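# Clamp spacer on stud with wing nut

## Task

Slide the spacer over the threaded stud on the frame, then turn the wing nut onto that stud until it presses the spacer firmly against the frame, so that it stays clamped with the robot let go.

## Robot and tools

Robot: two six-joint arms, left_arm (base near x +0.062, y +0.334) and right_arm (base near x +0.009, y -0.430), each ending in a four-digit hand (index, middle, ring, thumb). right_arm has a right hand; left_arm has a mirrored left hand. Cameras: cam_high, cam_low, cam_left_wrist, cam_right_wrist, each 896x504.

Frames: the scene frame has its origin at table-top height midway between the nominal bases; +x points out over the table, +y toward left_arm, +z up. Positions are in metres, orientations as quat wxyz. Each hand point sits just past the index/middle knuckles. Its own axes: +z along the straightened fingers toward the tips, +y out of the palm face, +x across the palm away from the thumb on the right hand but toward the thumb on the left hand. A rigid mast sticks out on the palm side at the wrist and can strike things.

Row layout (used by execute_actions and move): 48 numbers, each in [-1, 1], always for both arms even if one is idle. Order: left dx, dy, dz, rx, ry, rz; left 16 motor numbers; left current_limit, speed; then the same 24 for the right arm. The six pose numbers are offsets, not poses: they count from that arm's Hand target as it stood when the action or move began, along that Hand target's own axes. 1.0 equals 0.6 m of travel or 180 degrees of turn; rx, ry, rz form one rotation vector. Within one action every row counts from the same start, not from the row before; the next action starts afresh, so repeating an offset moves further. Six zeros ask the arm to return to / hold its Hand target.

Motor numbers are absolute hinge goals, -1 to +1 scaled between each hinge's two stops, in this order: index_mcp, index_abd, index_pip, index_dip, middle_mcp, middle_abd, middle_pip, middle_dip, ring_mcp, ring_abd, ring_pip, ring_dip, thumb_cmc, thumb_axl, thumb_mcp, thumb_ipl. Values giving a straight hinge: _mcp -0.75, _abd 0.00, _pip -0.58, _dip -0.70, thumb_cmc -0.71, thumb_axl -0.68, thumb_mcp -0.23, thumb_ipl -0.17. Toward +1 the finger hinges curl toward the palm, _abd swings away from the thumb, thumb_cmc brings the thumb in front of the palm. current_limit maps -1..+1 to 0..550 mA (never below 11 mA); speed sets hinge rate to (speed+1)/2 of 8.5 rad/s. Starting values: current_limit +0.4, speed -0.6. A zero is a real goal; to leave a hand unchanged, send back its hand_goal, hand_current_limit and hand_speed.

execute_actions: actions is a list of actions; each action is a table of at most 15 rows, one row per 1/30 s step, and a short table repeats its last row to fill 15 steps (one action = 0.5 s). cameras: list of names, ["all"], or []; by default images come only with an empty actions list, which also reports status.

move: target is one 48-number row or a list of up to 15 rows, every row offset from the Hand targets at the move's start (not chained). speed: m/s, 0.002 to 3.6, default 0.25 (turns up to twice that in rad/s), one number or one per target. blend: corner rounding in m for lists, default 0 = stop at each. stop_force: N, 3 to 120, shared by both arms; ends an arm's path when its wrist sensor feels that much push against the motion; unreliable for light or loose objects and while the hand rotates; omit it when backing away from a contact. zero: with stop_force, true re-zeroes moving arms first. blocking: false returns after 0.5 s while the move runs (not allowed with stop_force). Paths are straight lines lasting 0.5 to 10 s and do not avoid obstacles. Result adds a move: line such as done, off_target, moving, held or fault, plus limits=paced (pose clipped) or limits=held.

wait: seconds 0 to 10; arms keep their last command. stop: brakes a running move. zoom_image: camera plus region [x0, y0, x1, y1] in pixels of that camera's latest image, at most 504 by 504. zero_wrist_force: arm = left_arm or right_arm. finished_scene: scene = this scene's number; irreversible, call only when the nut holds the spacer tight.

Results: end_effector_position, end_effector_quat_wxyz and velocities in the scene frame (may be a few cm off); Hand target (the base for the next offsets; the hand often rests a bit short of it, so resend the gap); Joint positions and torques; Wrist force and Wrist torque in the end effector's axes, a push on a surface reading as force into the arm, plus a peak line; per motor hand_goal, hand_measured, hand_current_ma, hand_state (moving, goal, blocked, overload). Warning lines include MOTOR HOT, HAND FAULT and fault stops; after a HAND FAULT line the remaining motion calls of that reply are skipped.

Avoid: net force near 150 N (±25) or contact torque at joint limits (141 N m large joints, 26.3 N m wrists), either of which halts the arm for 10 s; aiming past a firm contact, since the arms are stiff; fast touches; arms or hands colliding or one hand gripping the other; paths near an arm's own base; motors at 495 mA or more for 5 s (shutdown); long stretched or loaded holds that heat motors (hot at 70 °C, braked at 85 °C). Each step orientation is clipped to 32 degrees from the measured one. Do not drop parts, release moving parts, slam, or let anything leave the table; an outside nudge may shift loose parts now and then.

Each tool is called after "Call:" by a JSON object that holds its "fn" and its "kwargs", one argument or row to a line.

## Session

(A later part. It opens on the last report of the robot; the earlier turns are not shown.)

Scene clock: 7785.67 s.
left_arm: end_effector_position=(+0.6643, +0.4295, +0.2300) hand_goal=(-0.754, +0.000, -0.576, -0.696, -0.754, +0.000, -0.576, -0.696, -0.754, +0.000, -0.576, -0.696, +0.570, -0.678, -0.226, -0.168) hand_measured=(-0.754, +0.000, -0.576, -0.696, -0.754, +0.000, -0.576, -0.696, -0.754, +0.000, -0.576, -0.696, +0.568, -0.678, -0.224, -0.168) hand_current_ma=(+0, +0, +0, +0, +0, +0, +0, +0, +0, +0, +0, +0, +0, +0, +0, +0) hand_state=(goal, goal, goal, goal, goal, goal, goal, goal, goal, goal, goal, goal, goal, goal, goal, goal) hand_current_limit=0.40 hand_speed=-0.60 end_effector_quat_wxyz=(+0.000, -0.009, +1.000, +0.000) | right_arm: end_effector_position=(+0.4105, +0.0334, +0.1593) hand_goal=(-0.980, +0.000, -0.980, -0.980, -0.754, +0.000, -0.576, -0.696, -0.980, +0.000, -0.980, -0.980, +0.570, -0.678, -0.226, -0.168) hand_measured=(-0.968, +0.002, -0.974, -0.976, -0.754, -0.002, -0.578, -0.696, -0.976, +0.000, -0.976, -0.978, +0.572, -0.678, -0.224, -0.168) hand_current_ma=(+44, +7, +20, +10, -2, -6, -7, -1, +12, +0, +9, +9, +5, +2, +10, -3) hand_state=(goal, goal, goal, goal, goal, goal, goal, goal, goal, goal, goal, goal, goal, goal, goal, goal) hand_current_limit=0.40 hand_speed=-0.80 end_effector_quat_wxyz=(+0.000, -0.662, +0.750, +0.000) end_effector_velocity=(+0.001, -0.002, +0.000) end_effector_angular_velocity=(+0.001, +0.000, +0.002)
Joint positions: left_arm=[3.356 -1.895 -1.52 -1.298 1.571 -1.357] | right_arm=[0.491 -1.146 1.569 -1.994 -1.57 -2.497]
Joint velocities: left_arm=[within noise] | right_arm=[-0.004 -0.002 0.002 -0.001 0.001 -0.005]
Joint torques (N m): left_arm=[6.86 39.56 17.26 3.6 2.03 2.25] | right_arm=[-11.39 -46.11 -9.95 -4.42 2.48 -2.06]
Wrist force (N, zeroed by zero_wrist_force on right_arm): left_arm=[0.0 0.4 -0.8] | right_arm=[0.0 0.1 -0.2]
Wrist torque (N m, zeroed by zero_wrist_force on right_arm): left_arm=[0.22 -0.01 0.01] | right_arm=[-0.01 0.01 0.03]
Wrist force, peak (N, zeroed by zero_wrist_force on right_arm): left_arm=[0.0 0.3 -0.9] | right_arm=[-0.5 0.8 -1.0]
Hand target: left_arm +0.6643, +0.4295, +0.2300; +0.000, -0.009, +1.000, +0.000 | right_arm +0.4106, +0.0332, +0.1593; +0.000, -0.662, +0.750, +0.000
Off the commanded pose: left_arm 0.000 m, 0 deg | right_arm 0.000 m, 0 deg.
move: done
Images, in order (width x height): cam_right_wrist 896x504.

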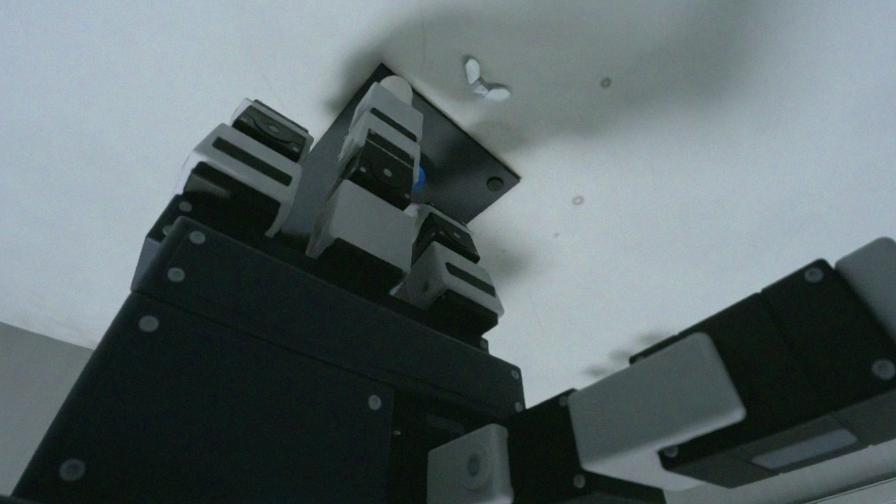

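Call:
{"fn": "move", "kwargs": {
  "target": [
    [0,0,0,0,0,0,-0.754,0,-0.576,-0.696,-0.754,0,-0.576,-0.696,-0.754,0,-0.576,-0.696,0.571,-0.678,-0.226,-0.168,0.4,-0.6, -0.0878,0.0745,0,0,0,0, -0.98,0,-0.98,-0.98,-0.754,0,-0.576,-0.696,-0.98,0,-0.98,-0.98,0.571,-0.678,-0.226,-0.168,0.4,-0.8],
    [0,0,0,0,0,0,-0.754,0,-0.576,-0.696,-0.754,0,-0.576,-0.696,-0.754,0,-0.576,-0.696,0.571,-0.678,-0.226,-0.168,0.4,-0.6, -0.0878,0.0745,0.0595,0,0,0, -0.98,0,-0.98,-0.98,-0.754,0,-0.576,-0.696,-0.98,0,-0.98,-0.98,0.571,-0.678,-0.226,-0.168,0.4,-0.8]
  ],
  "speed": [0.15,0.06],
  "cameras": ["cam_right_wrist"]
}}

Call:
{"fn": "zoom_image", "kwargs": {
  "camera": "cam_right_wrist",
  "region": [340, 50, 490, 134]
}}

Scene clock: 7806.17 s.
left_arm: end_effector_position=(+0.6643, +0.4295, +0.2300) hand_goal=(-0.754, +0.000, -0.576, -0.696, -0.754, +0.000, -0.576, -0.696, -0.754, +0.000, -0.576, -0.696, +0.570, -0.678, -0.226, -0.168) hand_measured=(-0.754, +0.000, -0.576, -0.696, -0.754, +0.000, -0.576, -0.696, -0.754, +0.000, -0.576, -0.696, +0.568, -0.678, -0.224, -0.168) hand_current_ma=(+0, +0, +0, +0, +0, +0, +0, +0, +0, +0, +0, +0, +0, +0, +0, +0) hand_state=(goal, goal, goal, goal, goal, goal, goal, goal, goal, goal, goal, goal, goal, goal, goal, goal) hand_current_limit=0.40 hand_speed=-0.60 end_effector_quat_wxyz=(+0.000, -0.009, +1.000, +0.000) | right_arm: end_effector_position=(+0.3728, +0.0910, +0.1239) hand_goal=(-0.980, +0.000, -0.980, -0.980, -0.754, +0.000, -0.576, -0.696, -0.980, +0.000, -0.980, -0.980, +0.570, -0.678, -0.226, -0.168) hand_measured=(-0.968, +0.002, -0.974, -0.976, -0.754, -0.002, -0.578, -0.696, -0.976, +0.000, -0.976, -0.978, +0.572, -0.678, -0.224, -0.168) hand_current_ma=(+44, +7, +20, +10, -2, -6, -7, -1, +12, +0, +9, +9, +5, +2, +10, -3) hand_state=(goal, goal, goal, goal, goal, goal, goal, goal, goal, goal, goal, goal, goal, goal, goal, goal) hand_current_limit=0.40 hand_speed=-0.80 end_effector_quat_wxyz=(+0.000, -0.662, +0.750, +0.000)
Joint positions: left_arm=[3.356 -1.895 -1.52 -1.298 1.571 -1.357] | right_arm=[0.599 -1.08 1.568 -2.06 -1.57 -2.389]
Joint torques (N m): left_arm=[6.68 39.51 17.29 3.65 1.89 2.28] | right_arm=[9.88 -33.99 -10.79 -4.47 -0.52 1.96]
Wrist force (N, zeroed by zero_wrist_force on right_arm): left_arm=[-0.1 0.2 -1.0] | right_arm=[0.1 0.1 -0.4]
Wrist torque (N m, zeroed by zero_wrist_force on right_arm): left_arm=[0.22 -0.01 0.01] | right_arm=[0.02 -0.01 -0.08]
Wrist force, peak (N, zeroed by zero_wrist_force on right_arm): left_arm=[-0.1 0.2 -1.0] | right_arm=[-0.6 0.9 -0.5]
Hand target: left_arm +0.6643, +0.4295, +0.2300; +0.000, -0.009, +1.000, +0.000 | right_arm +0.3728, +0.0910, +0.1237; +0.000, -0.662, +0.750, +0.000
Off the commanded pose: left_arm 0.000 m, 0 deg | right_arm 0.000 m, 0 deg.
move: done
Images, in order (width x height): cam_right_wrist 896x504.

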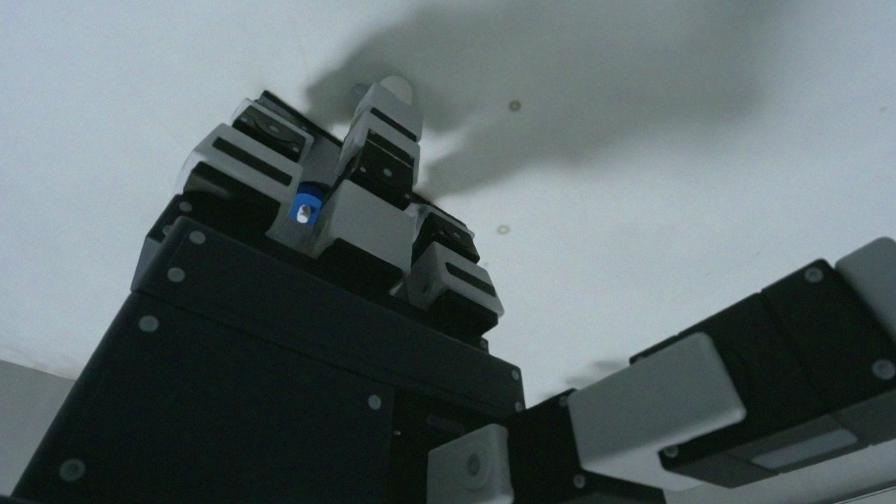

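Scaled by 3.360.

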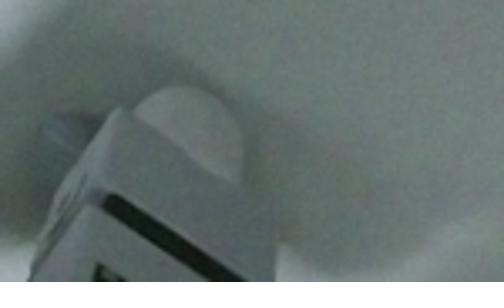

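Call:
{"fn": "move", "kwargs": {
  "target": [0,0,0,0,0,0,-0.754,0,-0.576,-0.696,-0.754,0,-0.576,-0.696,-0.754,0,-0.576,-0.696,0.571,-0.678,-0.226,-0.168,0.4,-0.6, 0.00109,-0.04995,0,0,0,0, -0.98,0,-0.98,-0.98,-0.754,0,-0.576,-0.696,-0.98,0,-0.98,-0.98,0.571,-0.678,-0.226,-0.168,0.4,-0.8],
  "speed": 0.025
}}

Call:
{"fn": "move", "kwargs": {
  "target": [
    [0,0,0,0,0,0,-0.754,0,-0.576,-0.696,-0.754,0,-0.576,-0.696,-0.754,0,-0.576,-0.696,0.571,-0.678,-0.226,-0.168,0.4,-0.6, 0,0.01,0,0,0,0, -0.98,0,-0.98,-0.98,-0.754,0,-0.576,-0.696,-0.98,0,-0.98,-0.98,0.571,-0.678,-0.226,-0.168,0.4,-0.8],
    [0,0,0,0,0,0,-0.754,0,-0.576,-0.696,-0.754,0,-0.576,-0.696,-0.754,0,-0.576,-0.696,0.571,-0.678,-0.226,-0.168,0.4,-0.6, 0,0.01,-0.05,0,0,0, -0.98,0,-0.98,-0.98,-0.754,0,-0.576,-0.696,-0.98,0,-0.98,-0.98,0.571,-0.678,-0.226,-0.168,0.4,-0.8],
    [0,0,0,0,0,0,-0.754,0,-0.576,-0.696,-0.754,0,-0.576,-0.696,-0.754,0,-0.576,-0.696,0.571,-0.678,-0.226,-0.168,0.4,-0.6, 0.08,-0.01,-0.06,0,0,0, -0.98,0,-0.98,-0.98,-0.754,0,-0.576,-0.696,-0.98,0,-0.98,-0.98,0.571,-0.678,-0.226,-0.168,0.4,-0.8]
  ],
  "speed": 0.12,
  "blend": [0.003,0.01,0],
  "cameras": ["cam_right_wrist"]
}}

Call:
{"fn": "zoom_image", "kwargs": {
  "camera": "cam_right_wrist",
  "region": [400, 40, 550, 124]
}}

Scene clock: 7823.37 s.
left_arm: end_effector_position=(+0.6643, +0.4295, +0.2300) hand_goal=(-0.754, +0.000, -0.576, -0.696, -0.754, +0.000, -0.576, -0.696, -0.754, +0.000, -0.576, -0.696, +0.570, -0.678, -0.226, -0.168) hand_measured=(-0.754, +0.000, -0.576, -0.696, -0.754, +0.000, -0.576, -0.696, -0.754, +0.000, -0.576, -0.696, +0.568, -0.678, -0.224, -0.168) hand_current_ma=(+0, +0, +0, +0, +0, +0, +0, +0, +0, +0, +0, +0, +0, +0, +0, +0) hand_state=(goal, goal, goal, goal, goal, goal, goal, goal, goal, goal, goal, goal, goal, goal, goal, goal) hand_current_limit=0.40 hand_speed=-0.60 end_effector_quat_wxyz=(+0.000, -0.009, +1.000, +0.000) | right_arm: end_effector_position=(+0.4023, +0.0867, +0.1237) hand_goal=(-0.980, +0.000, -0.980, -0.980, -0.754, +0.000, -0.576, -0.696, -0.980, +0.000, -0.980, -0.980, +0.570, -0.678, -0.226, -0.168) hand_measured=(-0.968, +0.002, -0.974, -0.976, -0.754, -0.002, -0.578, -0.696, -0.976, +0.000, -0.976, -0.978, +0.572, -0.678, -0.224, -0.168) hand_current_ma=(+44, +7, +20, +10, -2, -6, -6, -1, +12, +0, +9, +9, +5, +2, +10, -3) hand_state=(goal, goal, goal, goal, goal, goal, goal, goal, goal, goal, goal, goal, goal, goal, goal, goal) hand_current_limit=0.40 hand_speed=-0.80 end_effector_quat_wxyz=(+0.000, -0.662, +0.750, +0.000)
Joint positions: left_arm=[3.356 -1.895 -1.52 -1.298 1.571 -1.357] | right_arm=[0.567 -1.043 1.51 -2.038 -1.57 -2.421]
Joint torques (N m): left_arm=[6.89 39.96 16.99 3.57 2 2.25] | right_arm=[-11.43 -36.16 -30.54 -0.21 1.31 -2.03]
Wrist force (N, zeroed by zero_wrist_force on right_arm): left_arm=[-0.3 0.1 -0.5] | right_arm=[-0.1 0.1 -0.5]
Wrist torque (N m, zeroed by zero_wrist_force on right_arm): left_arm=[0.15 0.03 -0.01] | right_arm=[0.03 0.02 0.03]
Wrist force, peak (N, zeroed by zero_wrist_force on right_arm): left_arm=[0.0 0.1 -1.1] | right_arm=[0.0 0.3 -0.9]
Hand target: left_arm +0.6643, +0.4295, +0.2300; +0.000, -0.009, +1.000, +0.000 | right_arm +0.4025, +0.0867, +0.1237; +0.000, -0.662, +0.750, +0.000
Off the commanded pose: left_arm 0.000 m, 0 deg | right_arm 0.000 m, 0 deg.
move: done

Scene clock: 7824.70 s.
left_arm: end_effector_position=(+0.6643, +0.4295, +0.2300) hand_goal=(-0.754, +0.000, -0.576, -0.696, -0.754, +0.000, -0.576, -0.696, -0.754, +0.000, -0.576, -0.696, +0.570, -0.678, -0.226, -0.168) hand_measured=(-0.754, +0.000, -0.576, -0.696, -0.754, +0.000, -0.576, -0.696, -0.754, +0.000, -0.576, -0.696, +0.568, -0.678, -0.224, -0.168) hand_current_ma=(+0, +0, +0, +0, +0, +0, +0, +0, +0, +0, +0, +0, +0, +0, +0, +0) hand_state=(goal, goal, goal, goal, goal, goal, goal, goal, goal, goal, goal, goal, goal, goal, goal, goal) hand_current_limit=0.40 hand_speed=-0.60 end_effector_quat_wxyz=(+0.000, -0.009, +1.000, +0.000) | right_arm: end_effector_position=(+0.4024, +0.0384, +0.1596) hand_goal=(-0.980, +0.000, -0.980, -0.980, -0.754, +0.000, -0.576, -0.696, -0.980, +0.000, -0.980, -0.980, +0.570, -0.678, -0.226, -0.168) hand_measured=(-0.968, +0.002, -0.974, -0.976, -0.754, -0.002, -0.578, -0.696, -0.976, +0.000, -0.976, -0.978, +0.572, -0.678, -0.224, -0.168) hand_current_ma=(+43, +7, +20, +10, -1, -6, -6, -1, +12, +0, +9, +9, +5, +2, +10, -3) hand_state=(goal, goal, goal, goal, goal, goal, goal, goal, goal, goal, goal, goal, goal, goal, goal, goal) hand_current_limit=0.40 hand_speed=-0.80 end_effector_quat_wxyz=(+0.000, -0.662, +0.750, +0.000)
Joint positions: left_arm=[3.356 -1.895 -1.52 -1.298 1.571 -1.357] | right_arm=[0.504 -1.152 1.577 -1.996 -1.57 -2.484]
Joint torques (N m): left_arm=[6.62 39.68 17.09 3.5 1.9 2.28] | right_arm=[-11.09 -44.91 -11.24 -4.46 2.08 -1.95]
Wrist force (N, zeroed by zero_wrist_force on right_arm): left_arm=[-0.1 0.2 -0.6] | right_arm=[-0.2 -0.1 -0.5]
Wrist torque (N m, zeroed by zero_wrist_force on right_arm): left_arm=[0.17 0.01 0.01] | right_arm=[0.00 0.03 0.00]
Wrist force, peak (N, zeroed by zero_wrist_force on right_arm): left_arm=[0.0 0.2 -0.9] | right_arm=[-0.5 0.3 -1.0]
Hand target: left_arm +0.6643, +0.4295, +0.2300; +0.000, -0.009, +1.000, +0.000 | right_arm +0.4025, +0.0383, +0.1596; +0.000, -0.662, +0.750, +0.000
Off the commanded pose: left_arm 0.000 m, 0 deg | right_arm 0.000 m, 0 deg.
move: done
Images, in order (width x height): cam_right_wrist 896x504.

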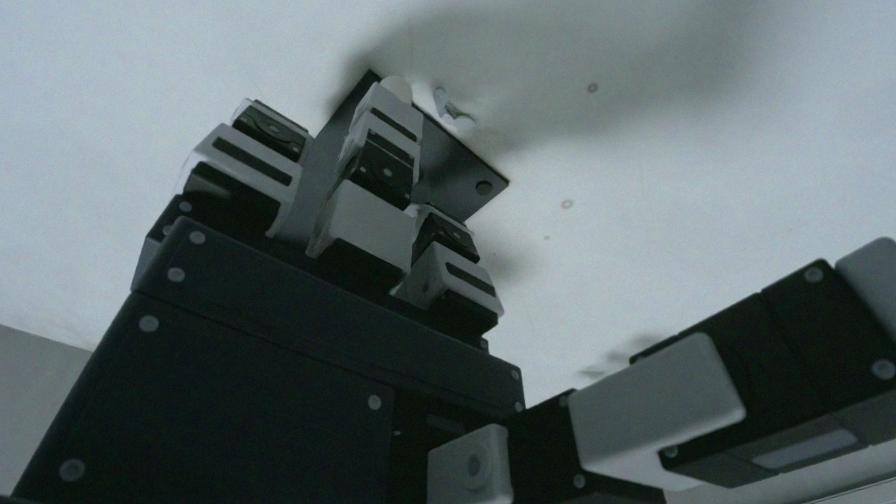

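Scaled by 3.360.

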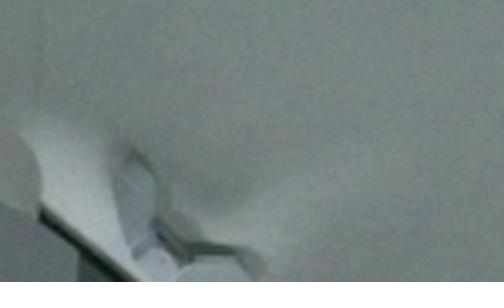

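Call:
{"fn": "zoom_image", "kwargs": {
  "camera": "cam_right_wrist",
  "region": [420, 75, 500, 135]
}}

Scaled by 6.300.

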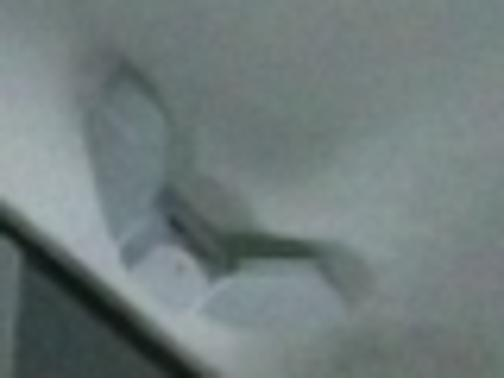

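Call:
{"fn": "move", "kwargs": {
  "target": [
    [0,0,0,0,0,0,-0.754,0,-0.576,-0.696,-0.754,0,-0.576,-0.696,-0.754,0,-0.576,-0.696,0.571,-0.678,-0.226,-0.168,0.4,-0.6, -0.08,0.0283,0,0,0,0, -0.98,0,-0.98,-0.98,-0.754,0,-0.576,-0.696,-0.98,0,-0.98,-0.98,0.571,-0.678,-0.226,-0.168,0.4,-0.8],
    [0,0,0,0,0,0,-0.754,0,-0.576,-0.696,-0.754,0,-0.576,-0.696,-0.754,0,-0.576,-0.696,0.571,-0.678,-0.226,-0.168,0.4,-0.6, -0.08,0.0183,0.0597,0,0,0, -0.98,0,-0.98,-0.98,-0.754,0,-0.576,-0.696,-0.98,0,-0.98,-0.98,0.571,-0.678,-0.226,-0.168,0.4,-0.8]
  ],
  "speed": [0.15,0.06]
}}

Call:
{"fn": "move", "kwargs": {
  "target": [0,0,0,0,0,0,-0.754,0,-0.576,-0.696,-0.754,0,-0.576,-0.696,-0.754,0,-0.576,-0.696,0.571,-0.678,-0.226,-0.168,0.4,-0.6, 0.0004,-0.03,0,0,0,0, -0.98,0,-0.98,-0.98,-0.754,0,-0.576,-0.696,-0.98,0,-0.98,-0.98,0.571,-0.678,-0.226,-0.168,0.4,-0.8],
  "speed": 0.01,
  "stop_force": 3,
  "cameras": ["cam_right_wrist","cam_low"]
}}

Call:
{"fn": "zoom_image", "kwargs": {
  "camera": "cam_right_wrist",
  "region": [340, 50, 490, 134]
}}

Call:
{"fn": "zoom_image", "kwargs": {
  "camera": "cam_low",
  "region": [430, 280, 490, 314]
}}

Scene clock: 7871.60 s.
left_arm: end_effector_position=(+0.6643, +0.4295, +0.2300) hand_goal=(-0.754, +0.000, -0.576, -0.696, -0.754, +0.000, -0.576, -0.696, -0.754, +0.000, -0.576, -0.696, +0.570, -0.678, -0.226, -0.168) hand_measured=(-0.754, +0.000, -0.576, -0.696, -0.754, +0.000, -0.576, -0.696, -0.754, +0.000, -0.576, -0.696, +0.568, -0.678, -0.224, -0.168) hand_current_ma=(+0, +0, +0, +0, +0, +0, +0, +0, +0, +0, +0, +0, +0, +0, +0, +0) hand_state=(goal, goal, goal, goal, goal, goal, goal, goal, goal, goal, goal, goal, goal, goal, goal, goal) hand_current_limit=0.40 hand_speed=-0.60 end_effector_quat_wxyz=(+0.000, -0.009, +1.000, +0.000) | right_arm: end_effector_position=(+0.3975, +0.0873, +0.1241) hand_goal=(-0.980, +0.000, -0.980, -0.980, -0.754, +0.000, -0.576, -0.696, -0.980, +0.000, -0.980, -0.980, +0.570, -0.678, -0.226, -0.168) hand_measured=(-0.968, +0.002, -0.974, -0.976, -0.754, -0.002, -0.578, -0.696, -0.976, +0.000, -0.976, -0.978, +0.572, -0.678, -0.224, -0.168) hand_current_ma=(+43, +7, +20, +10, -1, -6, -6, -1, +12, +0, +9, +9, +5, +2, +10, -3) hand_state=(goal, goal, goal, goal, goal, goal, goal, goal, goal, goal, goal, goal, goal, goal, goal, goal) hand_current_limit=0.40 hand_speed=-0.80 end_effector_quat_wxyz=(+0.000, -0.662, +0.750, +0.000)
Joint positions: left_arm=[3.356 -1.895 -1.52 -1.298 1.571 -1.357] | right_arm=[0.572 -1.05 1.519 -2.041 -1.57 -2.416]
Joint torques (N m): left_arm=[7.13 40.39 17.41 3.54 1.89 2.21] | right_arm=[-10.77 -36.06 -9.58 -4.32 -0.48 -2.18]
Wrist force (N, zeroed by zero_wrist_force on right_arm): left_arm=[0.0 0.2 -0.5] | right_arm=[-0.1 0.1 -0.4]
Wrist torque (N m, zeroed by zero_wrist_force on right_arm): left_arm=[0.17 -0.01 0.02] | right_arm=[0.04 0.01 0.02]
Wrist force, peak (N, zeroed by zero_wrist_force on right_arm): left_arm=[0.1 0.4 -0.9] | right_arm=[-0.2 0.4 -1.0]
Hand target: left_arm +0.6643, +0.4295, +0.2300; +0.000, -0.009, +1.000, +0.000 | right_arm +0.3975, +0.0873, +0.1239; +0.000, -0.662, +0.750, +0.000
Off the commanded pose: left_arm 0.000 m, 0 deg | right_arm 0.000 m, 0 deg.
move: done

Scene clock: 7874.37 s.
left_arm: end_effector_position=(+0.6643, +0.4295, +0.2300) hand_goal=(-0.754, +0.000, -0.576, -0.696, -0.754, +0.000, -0.576, -0.696, -0.754, +0.000, -0.576, -0.696, +0.570, -0.678, -0.226, -0.168) hand_measured=(-0.754, +0.000, -0.576, -0.696, -0.754, +0.000, -0.576, -0.696, -0.754, +0.000, -0.576, -0.696, +0.568, -0.678, -0.224, -0.168) hand_current_ma=(+0, +0, +0, +0, +0, +0, +0, +0, +0, +0, +0, +0, +0, +0, +0, +0) hand_state=(goal, goal, goal, goal, goal, goal, goal, goal, goal, goal, goal, goal, goal, goal, goal, goal) hand_current_limit=0.40 hand_speed=-0.60 end_effector_quat_wxyz=(+0.000, -0.009, +1.000, +0.000) | right_arm: end_effector_position=(+0.4153, +0.0848, +0.1239) hand_goal=(-0.980, +0.000, -0.980, -0.980, -0.754, +0.000, -0.576, -0.696, -0.980, +0.000, -0.980, -0.980, +0.570, -0.678, -0.226, -0.168) hand_measured=(-0.968, +0.002, -0.974, -0.976, -0.742, -0.002, -0.570, -0.696, -0.976, +0.000, -0.976, -0.978, +0.572, -0.678, -0.224, -0.168) hand_current_ma=(+43, +7, +20, +10, +44, -5, +16, +2, +12, +0, +9, +9, +5, +2, +10, -3) hand_state=(goal, goal, goal, goal, goal, goal, goal, goal, goal, goal, goal, goal, goal, goal, goal, goal) hand_current_limit=0.40 hand_speed=-0.80 end_effector_quat_wxyz=(+0.000, -0.662, +0.750, +0.000)
Joint positions: left_arm=[3.356 -1.895 -1.52 -1.298 1.571 -1.357] | right_arm=[0.554 -1.026 1.482 -2.027 -1.57 -2.434]
Joint torques (N m): left_arm=[6.79 39.77 16.97 3.61 1.9 2.2] | right_arm=[-11.35 -36.17 -31.8 -0.44 1.3 -2.12]
Wrist force (N, zeroed by zero_wrist_force on right_arm): left_arm=[-0.3 0.2 -0.6] | right_arm=[0.2 0.8 -0.8]
Wrist torque (N m, zeroed by zero_wrist_force on right_arm): left_arm=[0.18 0.02 -0.01] | right_arm=[0.03 -0.01 0.07]
Wrist force, peak (N, zeroed by zero_wrist_force on right_arm): left_arm=[-0.2 0.4 -0.9] | right_arm=[-0.1 1.1 -0.8]
Hand target: left_arm +0.6643, +0.4295, +0.2300; +0.000, -0.009, +1.000, +0.000 | right_arm +0.4153, +0.0848, +0.1239; +0.000, -0.662, +0.750, +0.000
Off the commanded pose: left_arm 0.000 m, 0 deg | right_arm 0.000 m, 0 deg.
move: done
Images, in order (width x height): cam_low 896x504, cam_right_wrist 896x504.

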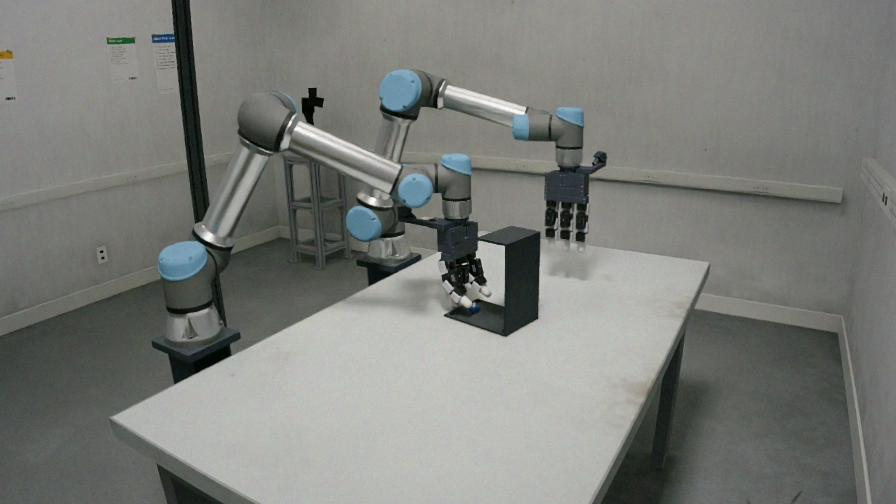

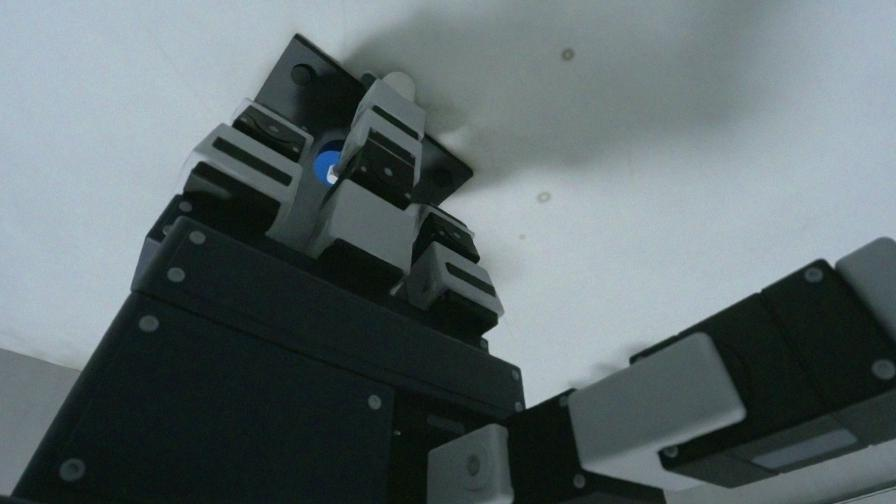

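Scaled by 3.360.

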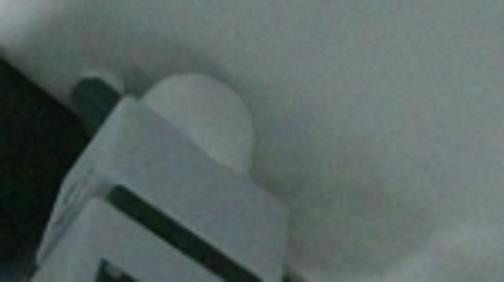

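Scaled by 8.400.

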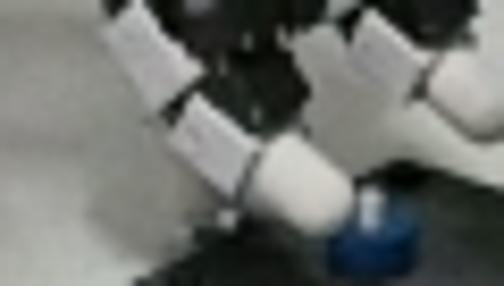

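Call:
{"fn": "move", "kwargs": {
  "target": [
    [0,0,0,0,0,0,-0.754,0,-0.576,-0.696,-0.754,0,-0.576,-0.696,-0.754,0,-0.576,-0.696,0.571,-0.678,-0.226,-0.168,0.4,-0.6, 0,-0.0035,-0.003,0,0,0, -0.98,0,-0.98,-0.98,-0.754,0,-0.576,-0.696,-0.98,0,-0.98,-0.98,0.571,-0.678,-0.226,-0.168,0.4,-0.8],
    [0,0,0,0,0,0,-0.754,0,-0.576,-0.696,-0.754,0,-0.576,-0.696,-0.754,0,-0.576,-0.696,0.571,-0.678,-0.226,-0.168,0.4,-0.6, 0.0002,-0.0065,-0.0077,0,0,0, -0.98,0,-0.98,-0.98,-0.754,0,-0.576,-0.696,-0.98,0,-0.98,-0.98,0.571,-0.678,-0.226,-0.168,0.4,-0.8]
  ],
  "speed": 0.01,
  "blend": 0.0005,
  "cameras": ["cam_right_wrist","cam_low"]
}}

Call:
{"fn": "zoom_image", "kwargs": {
  "camera": "cam_right_wrist",
  "region": [340, 50, 490, 134]
}}

Call:
{"fn": "zoom_image", "kwargs": {
  "camera": "cam_low",
  "region": [430, 280, 490, 314]
}}

Scene clock: 7892.10 s.
left_arm: end_effector_position=(+0.6643, +0.4295, +0.2300) hand_goal=(-0.754, +0.000, -0.576, -0.696, -0.754, +0.000, -0.576, -0.696, -0.754, +0.000, -0.576, -0.696, +0.570, -0.678, -0.226, -0.168) hand_measured=(-0.754, +0.000, -0.576, -0.696, -0.754, +0.000, -0.576, -0.696, -0.754, +0.000, -0.576, -0.696, +0.568, -0.678, -0.224, -0.168) hand_current_ma=(+0, +0, +0, +0, +0, +0, +0, +0, +0, +0, +0, +0, +0, +0, +0, +0) hand_state=(goal, goal, goal, goal, goal, goal, goal, goal, goal, goal, goal, goal, goal, goal, goal, goal) hand_current_limit=0.40 hand_speed=-0.60 end_effector_quat_wxyz=(+0.000, -0.009, +1.000, +0.000) | right_arm: end_effector_position=(+0.4191, +0.0842, +0.1283) hand_goal=(-0.980, +0.000, -0.980, -0.980, -0.754, +0.000, -0.576, -0.696, -0.980, +0.000, -0.980, -0.980, +0.570, -0.678, -0.226, -0.168) hand_measured=(-0.968, +0.002, -0.974, -0.976, -0.738, +0.000, -0.568, -0.694, -0.976, +0.000, -0.976, -0.978, +0.572, -0.678, -0.224, -0.168) hand_current_ma=(+43, +7, +20, +10, +59, -2, +24, +6, +12, +0, +9, +9, +5, +2, +10, -3) hand_state=(goal, goal, goal, goal, goal, goal, goal, goal, goal, goal, goal, goal, goal, goal, goal, goal) hand_current_limit=0.40 hand_speed=-0.80 end_effector_quat_wxyz=(+0.000, -0.662, +0.750, +0.000)
Joint positions: left_arm=[3.356 -1.895 -1.52 -1.298 1.571 -1.357] | right_arm=[0.55 -1.026 1.469 -2.014 -1.57 -2.438]
Joint torques (N m): left_arm=[7.47 40 17.27 3.51 2.01 2.23] | right_arm=[-10.99 -49.44 -31.38 -0.61 1.32 -2.06]
Wrist force (N, zeroed by zero_wrist_force on right_arm): left_arm=[-0.2 0.2 -0.8] | right_arm=[0.3 0.9 -0.7]
Wrist torque (N m, zeroed by zero_wrist_force on right_arm): left_arm=[0.20 0.01 0.00] | right_arm=[0.06 -0.02 0.08]
Wrist force, peak (N, zeroed by zero_wrist_force on right_arm): left_arm=[0.0 0.3 -0.9] | right_arm=[0.1 0.9 -1.2]
Hand target: left_arm +0.6643, +0.4295, +0.2300; +0.000, -0.009, +1.000, +0.000 | right_arm +0.4192, +0.0842, +0.1285; +0.000, -0.662, +0.750, +0.000
Off the commanded pose: left_arm 0.000 m, 0 deg | right_arm 0.000 m, 0 deg.
move: done
Images, in order (width x height): cam_low 896x504, cam_right_wrist 896x504.

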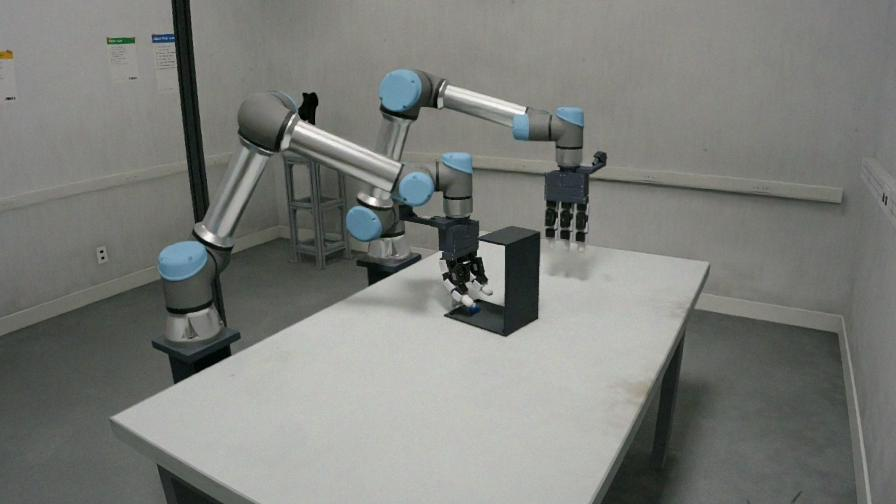

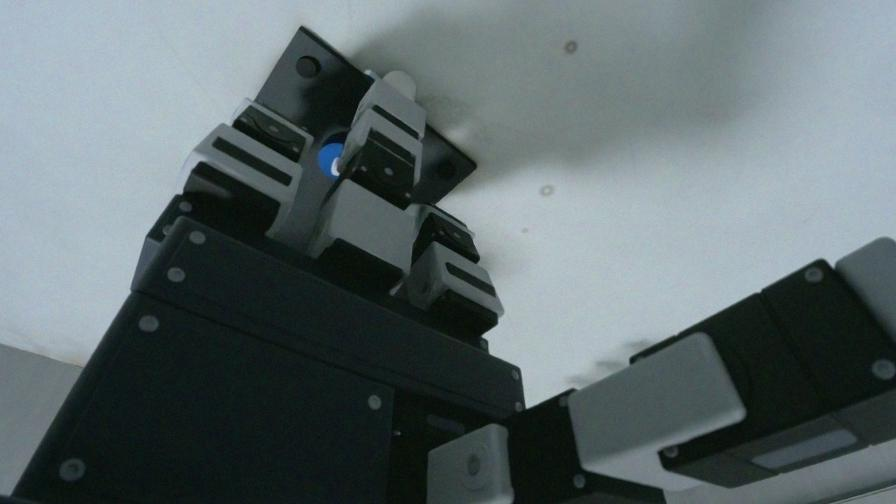

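Scaled by 3.360.

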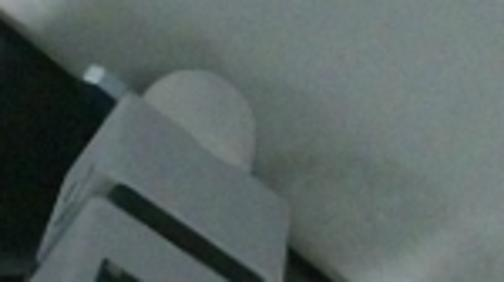

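Scaled by 8.400.

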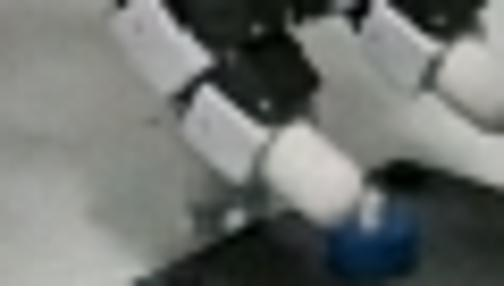

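Call:
{"fn": "move", "kwargs": {
  "target": [
    [0,0,0,0,0,0,-0.754,0,-0.576,-0.696,-0.754,0,-0.576,-0.696,-0.754,0,-0.576,-0.696,0.571,-0.678,-0.226,-0.168,0.4,-0.6, 0.0001,-0.0039,-0.0042,0,0,0, -0.98,0,-0.98,-0.98,-0.754,0,-0.576,-0.696,-0.98,0,-0.98,-0.98,0.571,-0.678,-0.226,-0.168,0.4,-0.8],
    [0,0,0,0,0,0,-0.754,0,-0.576,-0.696,-0.754,0,-0.576,-0.696,-0.754,0,-0.576,-0.696,0.571,-0.678,-0.226,-0.168,0.4,-0.6, 0.0002,-0.0092,-0.0075,0,0,0, -0.98,0,-0.98,-0.98,-0.754,0,-0.576,-0.696,-0.98,0,-0.98,-0.98,0.571,-0.678,-0.226,-0.168,0.4,-0.8]
  ],
  "speed": 0.01,
  "blend": 0.0005,
  "cameras": ["cam_right_wrist","cam_low"]
}}

Call:
{"fn": "zoom_image", "kwargs": {
  "camera": "cam_right_wrist",
  "region": [340, 50, 490, 134]
}}

Call:
{"fn": "zoom_image", "kwargs": {
  "camera": "cam_low",
  "region": [430, 280, 490, 314]
}}

Scene clock: 7905.33 s.
left_arm: end_effector_position=(+0.6643, +0.4295, +0.2300) hand_goal=(-0.754, +0.000, -0.576, -0.696, -0.754, +0.000, -0.576, -0.696, -0.754, +0.000, -0.576, -0.696, +0.570, -0.678, -0.226, -0.168) hand_measured=(-0.754, +0.000, -0.576, -0.696, -0.754, +0.000, -0.576, -0.696, -0.754, +0.000, -0.576, -0.696, +0.568, -0.678, -0.224, -0.168) hand_current_ma=(+0, +0, +0, +0, +0, +0, +0, +0, +0, +0, +0, +0, +0, +0, +0, +0) hand_state=(goal, goal, goal, goal, goal, goal, goal, goal, goal, goal, goal, goal, goal, goal, goal, goal) hand_current_limit=0.40 hand_speed=-0.60 end_effector_quat_wxyz=(+0.000, -0.009, +1.000, +0.000) | right_arm: end_effector_position=(+0.4245, +0.0834, +0.1329) hand_goal=(-0.980, +0.000, -0.980, -0.980, -0.754, +0.000, -0.576, -0.696, -0.980, +0.000, -0.980, -0.980, +0.570, -0.678, -0.226, -0.168) hand_measured=(-0.968, +0.002, -0.974, -0.976, -0.742, +0.000, -0.568, -0.694, -0.976, +0.000, -0.976, -0.978, +0.572, -0.678, -0.224, -0.168) hand_current_ma=(+43, +7, +20, +10, +44, -2, +23, +6, +12, +0, +9, +9, +5, +2, +10, -3) hand_state=(goal, goal, goal, goal, goal, goal, goal, goal, goal, goal, goal, goal, goal, goal, goal, goal) hand_current_limit=0.40 hand_speed=-0.80 end_effector_quat_wxyz=(+0.000, -0.662, +0.750, +0.000)
Joint positions: left_arm=[3.356 -1.895 -1.52 -1.298 1.571 -1.357] | right_arm=[0.545 -1.023 1.452 -2 -1.57 -2.443]
Joint torques (N m): left_arm=[7.44 39.78 16.99 3.69 1.91 2.19] | right_arm=[-11.54 -35.66 -32.11 -0.41 0.99 -2.2]
Wrist force (N, zeroed by zero_wrist_force on right_arm): left_arm=[-0.2 0.0 -0.7] | right_arm=[-0.1 0.4 -0.9]
Wrist torque (N m, zeroed by zero_wrist_force on right_arm): left_arm=[0.16 0.01 0.00] | right_arm=[0.08 0.03 0.04]
Wrist force, peak (N, zeroed by zero_wrist_force on right_arm): left_arm=[-0.2 0.3 -0.9] | right_arm=[0.0 0.7 -1.0]
Hand target: left_arm +0.6643, +0.4295, +0.2300; +0.000, -0.009, +1.000, +0.000 | right_arm +0.4247, +0.0834, +0.1330; +0.000, -0.662, +0.750, +0.000
Off the commanded pose: left_arm 0.000 m, 0 deg | right_arm 0.000 m, 0 deg.
move: done
Images, in order (width x height): cam_low 896x504, cam_right_wrist 896x504.

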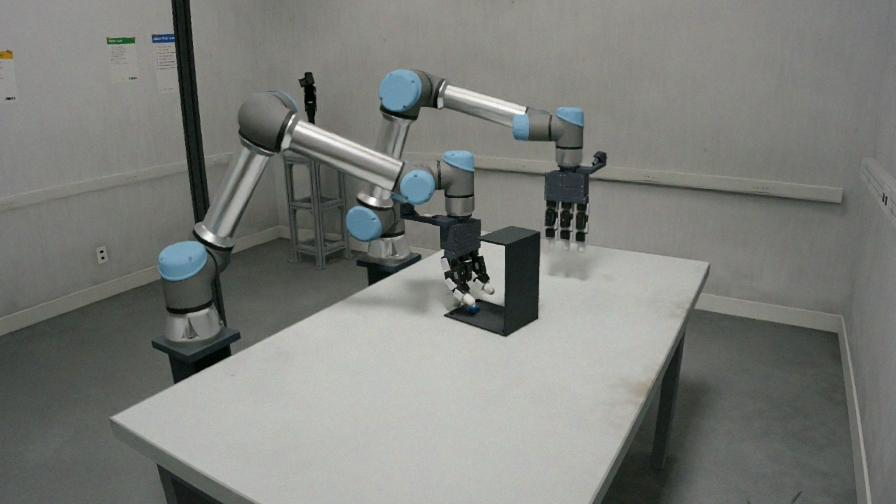

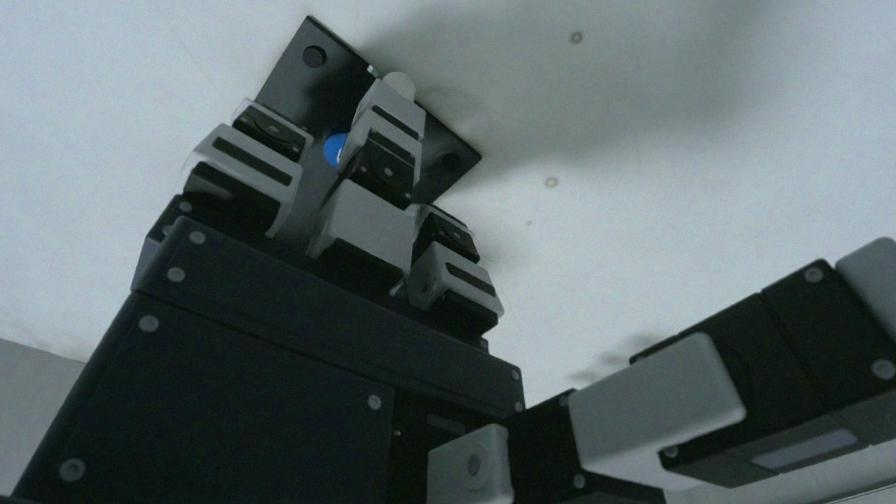

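Scaled by 3.360.

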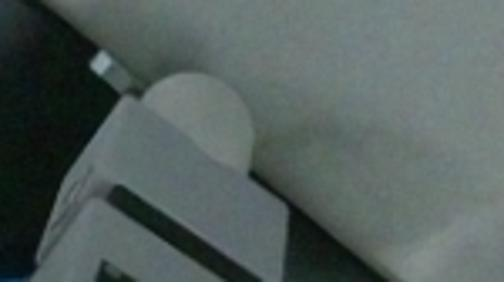

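Scaled by 8.400.

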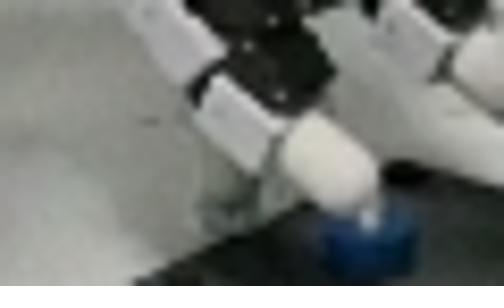

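Call:
{"fn": "move", "kwargs": {
  "target": [0,0,0,0,0,0,-0.754,0,-0.576,-0.696,-0.754,0,-0.576,-0.696,-0.754,0,-0.576,-0.696,0.571,-0.678,-0.226,-0.168,0.4,-0.6, 0.0001,-0.0055,-0.0026,0,0,0, -0.98,0,-0.98,-0.98,-0.754,0,-0.576,-0.696,-0.98,0,-0.98,-0.98,0.571,-0.678,-0.226,-0.168,0.4,-0.8],
  "speed": 0.01,
  "cameras": ["cam_right_wrist","cam_low"]
}}

Call:
{"fn": "zoom_image", "kwargs": {
  "camera": "cam_right_wrist",
  "region": [340, 50, 490, 134]
}}

Call:
{"fn": "zoom_image", "kwargs": {
  "camera": "cam_low",
  "region": [440, 285, 480, 308]
}}

Scene clock: 7914.13 s.
left_arm: end_effector_position=(+0.6643, +0.4295, +0.2300) hand_goal=(-0.754, +0.000, -0.576, -0.696, -0.754, +0.000, -0.576, -0.696, -0.754, +0.000, -0.576, -0.696, +0.570, -0.678, -0.226, -0.168) hand_measured=(-0.754, +0.000, -0.576, -0.696, -0.754, +0.000, -0.576, -0.696, -0.754, +0.000, -0.576, -0.696, +0.568, -0.678, -0.224, -0.168) hand_current_ma=(+0, +0, +0, +0, +0, +0, +0, +0, +0, +0, +0, +0, +0, +0, +0, +0) hand_state=(goal, goal, goal, goal, goal, goal, goal, goal, goal, goal, goal, goal, goal, goal, goal, goal) hand_current_limit=0.40 hand_speed=-0.60 end_effector_quat_wxyz=(+0.000, -0.009, +1.000, +0.000) | right_arm: end_effector_position=(+0.4278, +0.0830, +0.1345) hand_goal=(-0.980, +0.000, -0.980, -0.980, -0.754, +0.000, -0.576, -0.696, -0.980, +0.000, -0.980, -0.980, +0.570, -0.678, -0.226, -0.168) hand_measured=(-0.968, +0.002, -0.974, -0.976, -0.748, +0.000, -0.572, -0.694, -0.976, +0.000, -0.976, -0.978, +0.572, -0.678, -0.224, -0.168) hand_current_ma=(+43, +7, +20, +10, +19, -2, +10, +6, +12, +0, +9, +9, +5, +2, +10, -3) hand_state=(goal, goal, goal, goal, goal, goal, goal, goal, goal, goal, goal, goal, goal, goal, goal, goal) hand_current_limit=0.40 hand_speed=-0.80 end_effector_quat_wxyz=(+0.000, -0.662, +0.750, +0.000)
Joint positions: left_arm=[3.356 -1.895 -1.52 -1.298 1.571 -1.357] | right_arm=[0.542 -1.02 1.442 -1.994 -1.57 -2.446]
Joint torques (N m): left_arm=[7.4 40.22 17.06 3.69 2.01 2.21] | right_arm=[-11.45 -37.59 -32.69 -0.14 1.36 -2.14]
Wrist force (N, zeroed by zero_wrist_force on right_arm): left_arm=[-0.1 0.4 -0.6] | right_arm=[0.1 0.0 -0.4]
Wrist torque (N m, zeroed by zero_wrist_force on right_arm): left_arm=[0.21 0.00 0.00] | right_arm=[0.02 -0.01 0.04]
Wrist force, peak (N, zeroed by zero_wrist_force on right_arm): left_arm=[0.0 0.1 -1.0] | right_arm=[0.3 0.3 -0.9]
Hand target: left_arm +0.6643, +0.4295, +0.2300; +0.000, -0.009, +1.000, +0.000 | right_arm +0.4279, +0.0829, +0.1346; +0.000, -0.662, +0.750, +0.000
Off the commanded pose: left_arm 0.000 m, 0 deg | right_arm 0.000 m, 0 deg.
move: done
Images, in order (width x height): cam_low 896x504, cam_right_wrist 896x504.

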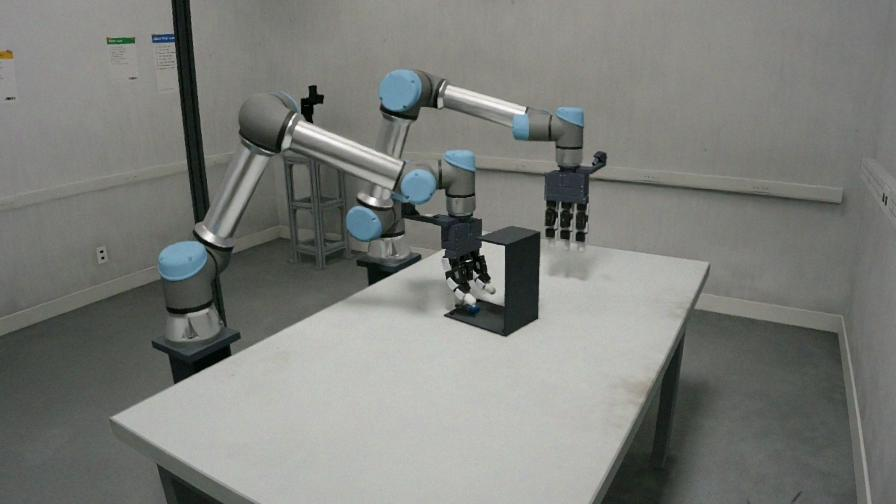

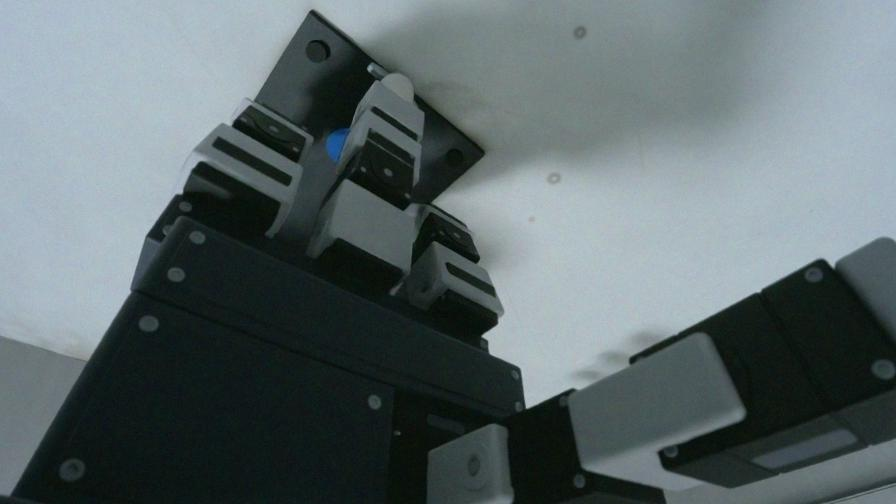

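Scaled by 3.360.

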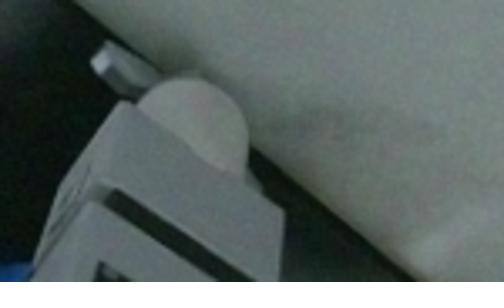

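Scaled by 12.600.

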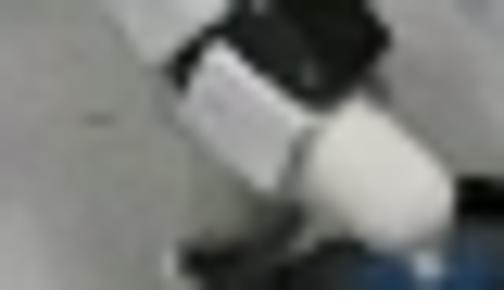

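Call:
{"fn": "move", "kwargs": {
  "target": [0,0,0,0,0,0,-0.754,0,-0.576,-0.696,-0.754,0,-0.576,-0.696,-0.754,0,-0.576,-0.696,0.571,-0.678,-0.226,-0.168,0.4,-0.6, 0,0.006,-0.035,0,0,0, -0.98,0,-0.98,-0.98,-0.754,0,-0.576,-0.696,-0.98,0,-0.98,-0.98,0.571,-0.678,-0.226,-0.168,0.4,-0.8],
  "speed": 0.015,
  "cameras": ["cam_right_wrist"]
}}

Call:
{"fn": "zoom_image", "kwargs": {
  "camera": "cam_right_wrist",
  "region": [340, 50, 490, 134]
}}

Scene clock: 7920.97 s.
left_arm: end_effector_position=(+0.6643, +0.4295, +0.2300) hand_goal=(-0.754, +0.000, -0.576, -0.696, -0.754, +0.000, -0.576, -0.696, -0.754, +0.000, -0.576, -0.696, +0.570, -0.678, -0.226, -0.168) hand_measured=(-0.754, +0.000, -0.576, -0.696, -0.754, +0.000, -0.576, -0.696, -0.754, +0.000, -0.576, -0.696, +0.568, -0.678, -0.224, -0.168) hand_current_ma=(+0, +0, +0, +0, +0, +0, +0, +0, +0, +0, +0, +0, +0, +0, +0, +0) hand_state=(goal, goal, goal, goal, goal, goal, goal, goal, goal, goal, goal, goal, goal, goal, goal, goal) hand_current_limit=0.40 hand_speed=-0.60 end_effector_quat_wxyz=(+0.000, -0.009, +1.000, +0.000) | right_arm: end_effector_position=(+0.4244, +0.0834, +0.1554) hand_goal=(-0.980, +0.000, -0.980, -0.980, -0.754, +0.000, -0.576, -0.696, -0.980, +0.000, -0.980, -0.980, +0.570, -0.678, -0.226, -0.168) hand_measured=(-0.968, +0.002, -0.974, -0.976, -0.748, +0.000, -0.572, -0.694, -0.976, +0.000, -0.976, -0.978, +0.572, -0.678, -0.224, -0.168) hand_current_ma=(+43, +7, +20, +10, +19, -2, +10, +6, +12, +0, +9, +9, +5, +2, +10, -3) hand_state=(goal, goal, goal, goal, goal, goal, goal, goal, goal, goal, goal, goal, goal, goal, goal, goal) hand_current_limit=0.40 hand_speed=-0.80 end_effector_quat_wxyz=(+0.000, -0.662, +0.750, +0.000)
Joint positions: left_arm=[3.356 -1.895 -1.52 -1.298 1.571 -1.357] | right_arm=[0.545 -1.044 1.423 -1.951 -1.57 -2.443]
Joint torques (N m): left_arm=[7.24 40.24 16.72 3.68 1.92 2.27] | right_arm=[10.31 -48.29 -31.33 -0.36 1.4 1.99]
Wrist force (N, zeroed by zero_wrist_force on right_arm): left_arm=[-0.1 0.0 -0.9] | right_arm=[0.1 0.2 -0.7]
Wrist torque (N m, zeroed by zero_wrist_force on right_arm): left_arm=[0.19 -0.01 0.01] | right_arm=[0.06 0.00 -0.09]
Wrist force, peak (N, zeroed by zero_wrist_force on right_arm): left_arm=[-0.3 0.6 -0.8] | right_arm=[0.5 0.0 -0.8]
Hand target: left_arm +0.6643, +0.4295, +0.2300; +0.000, -0.009, +1.000, +0.000 | right_arm +0.4244, +0.0834, +0.1556; +0.000, -0.662, +0.750, +0.000
Off the commanded pose: left_arm 0.000 m, 0 deg | right_arm 0.000 m, 0 deg.
move: done
Images, in order (width x height): cam_right_wrist 896x504.

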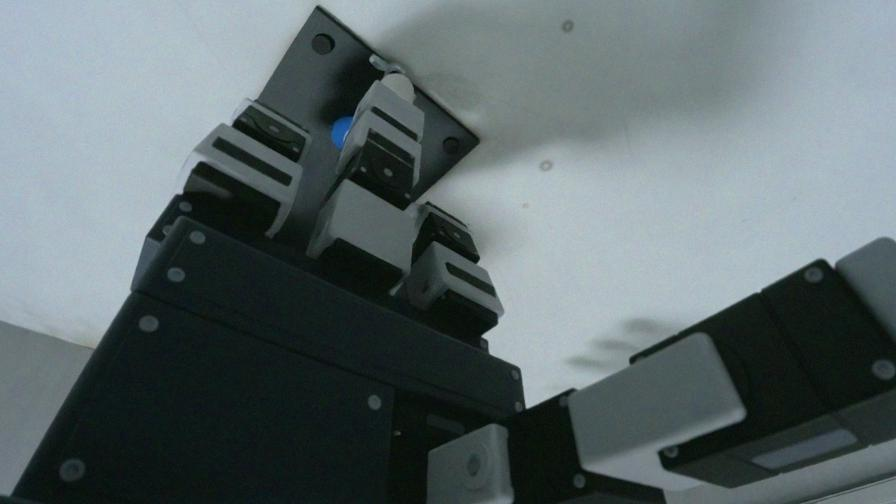

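Scaled by 3.360.

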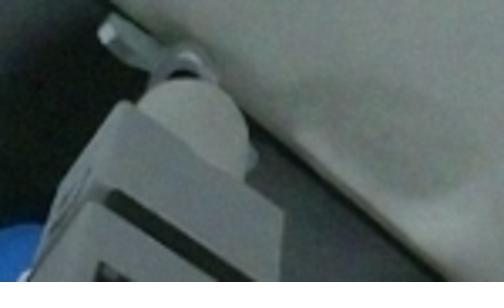

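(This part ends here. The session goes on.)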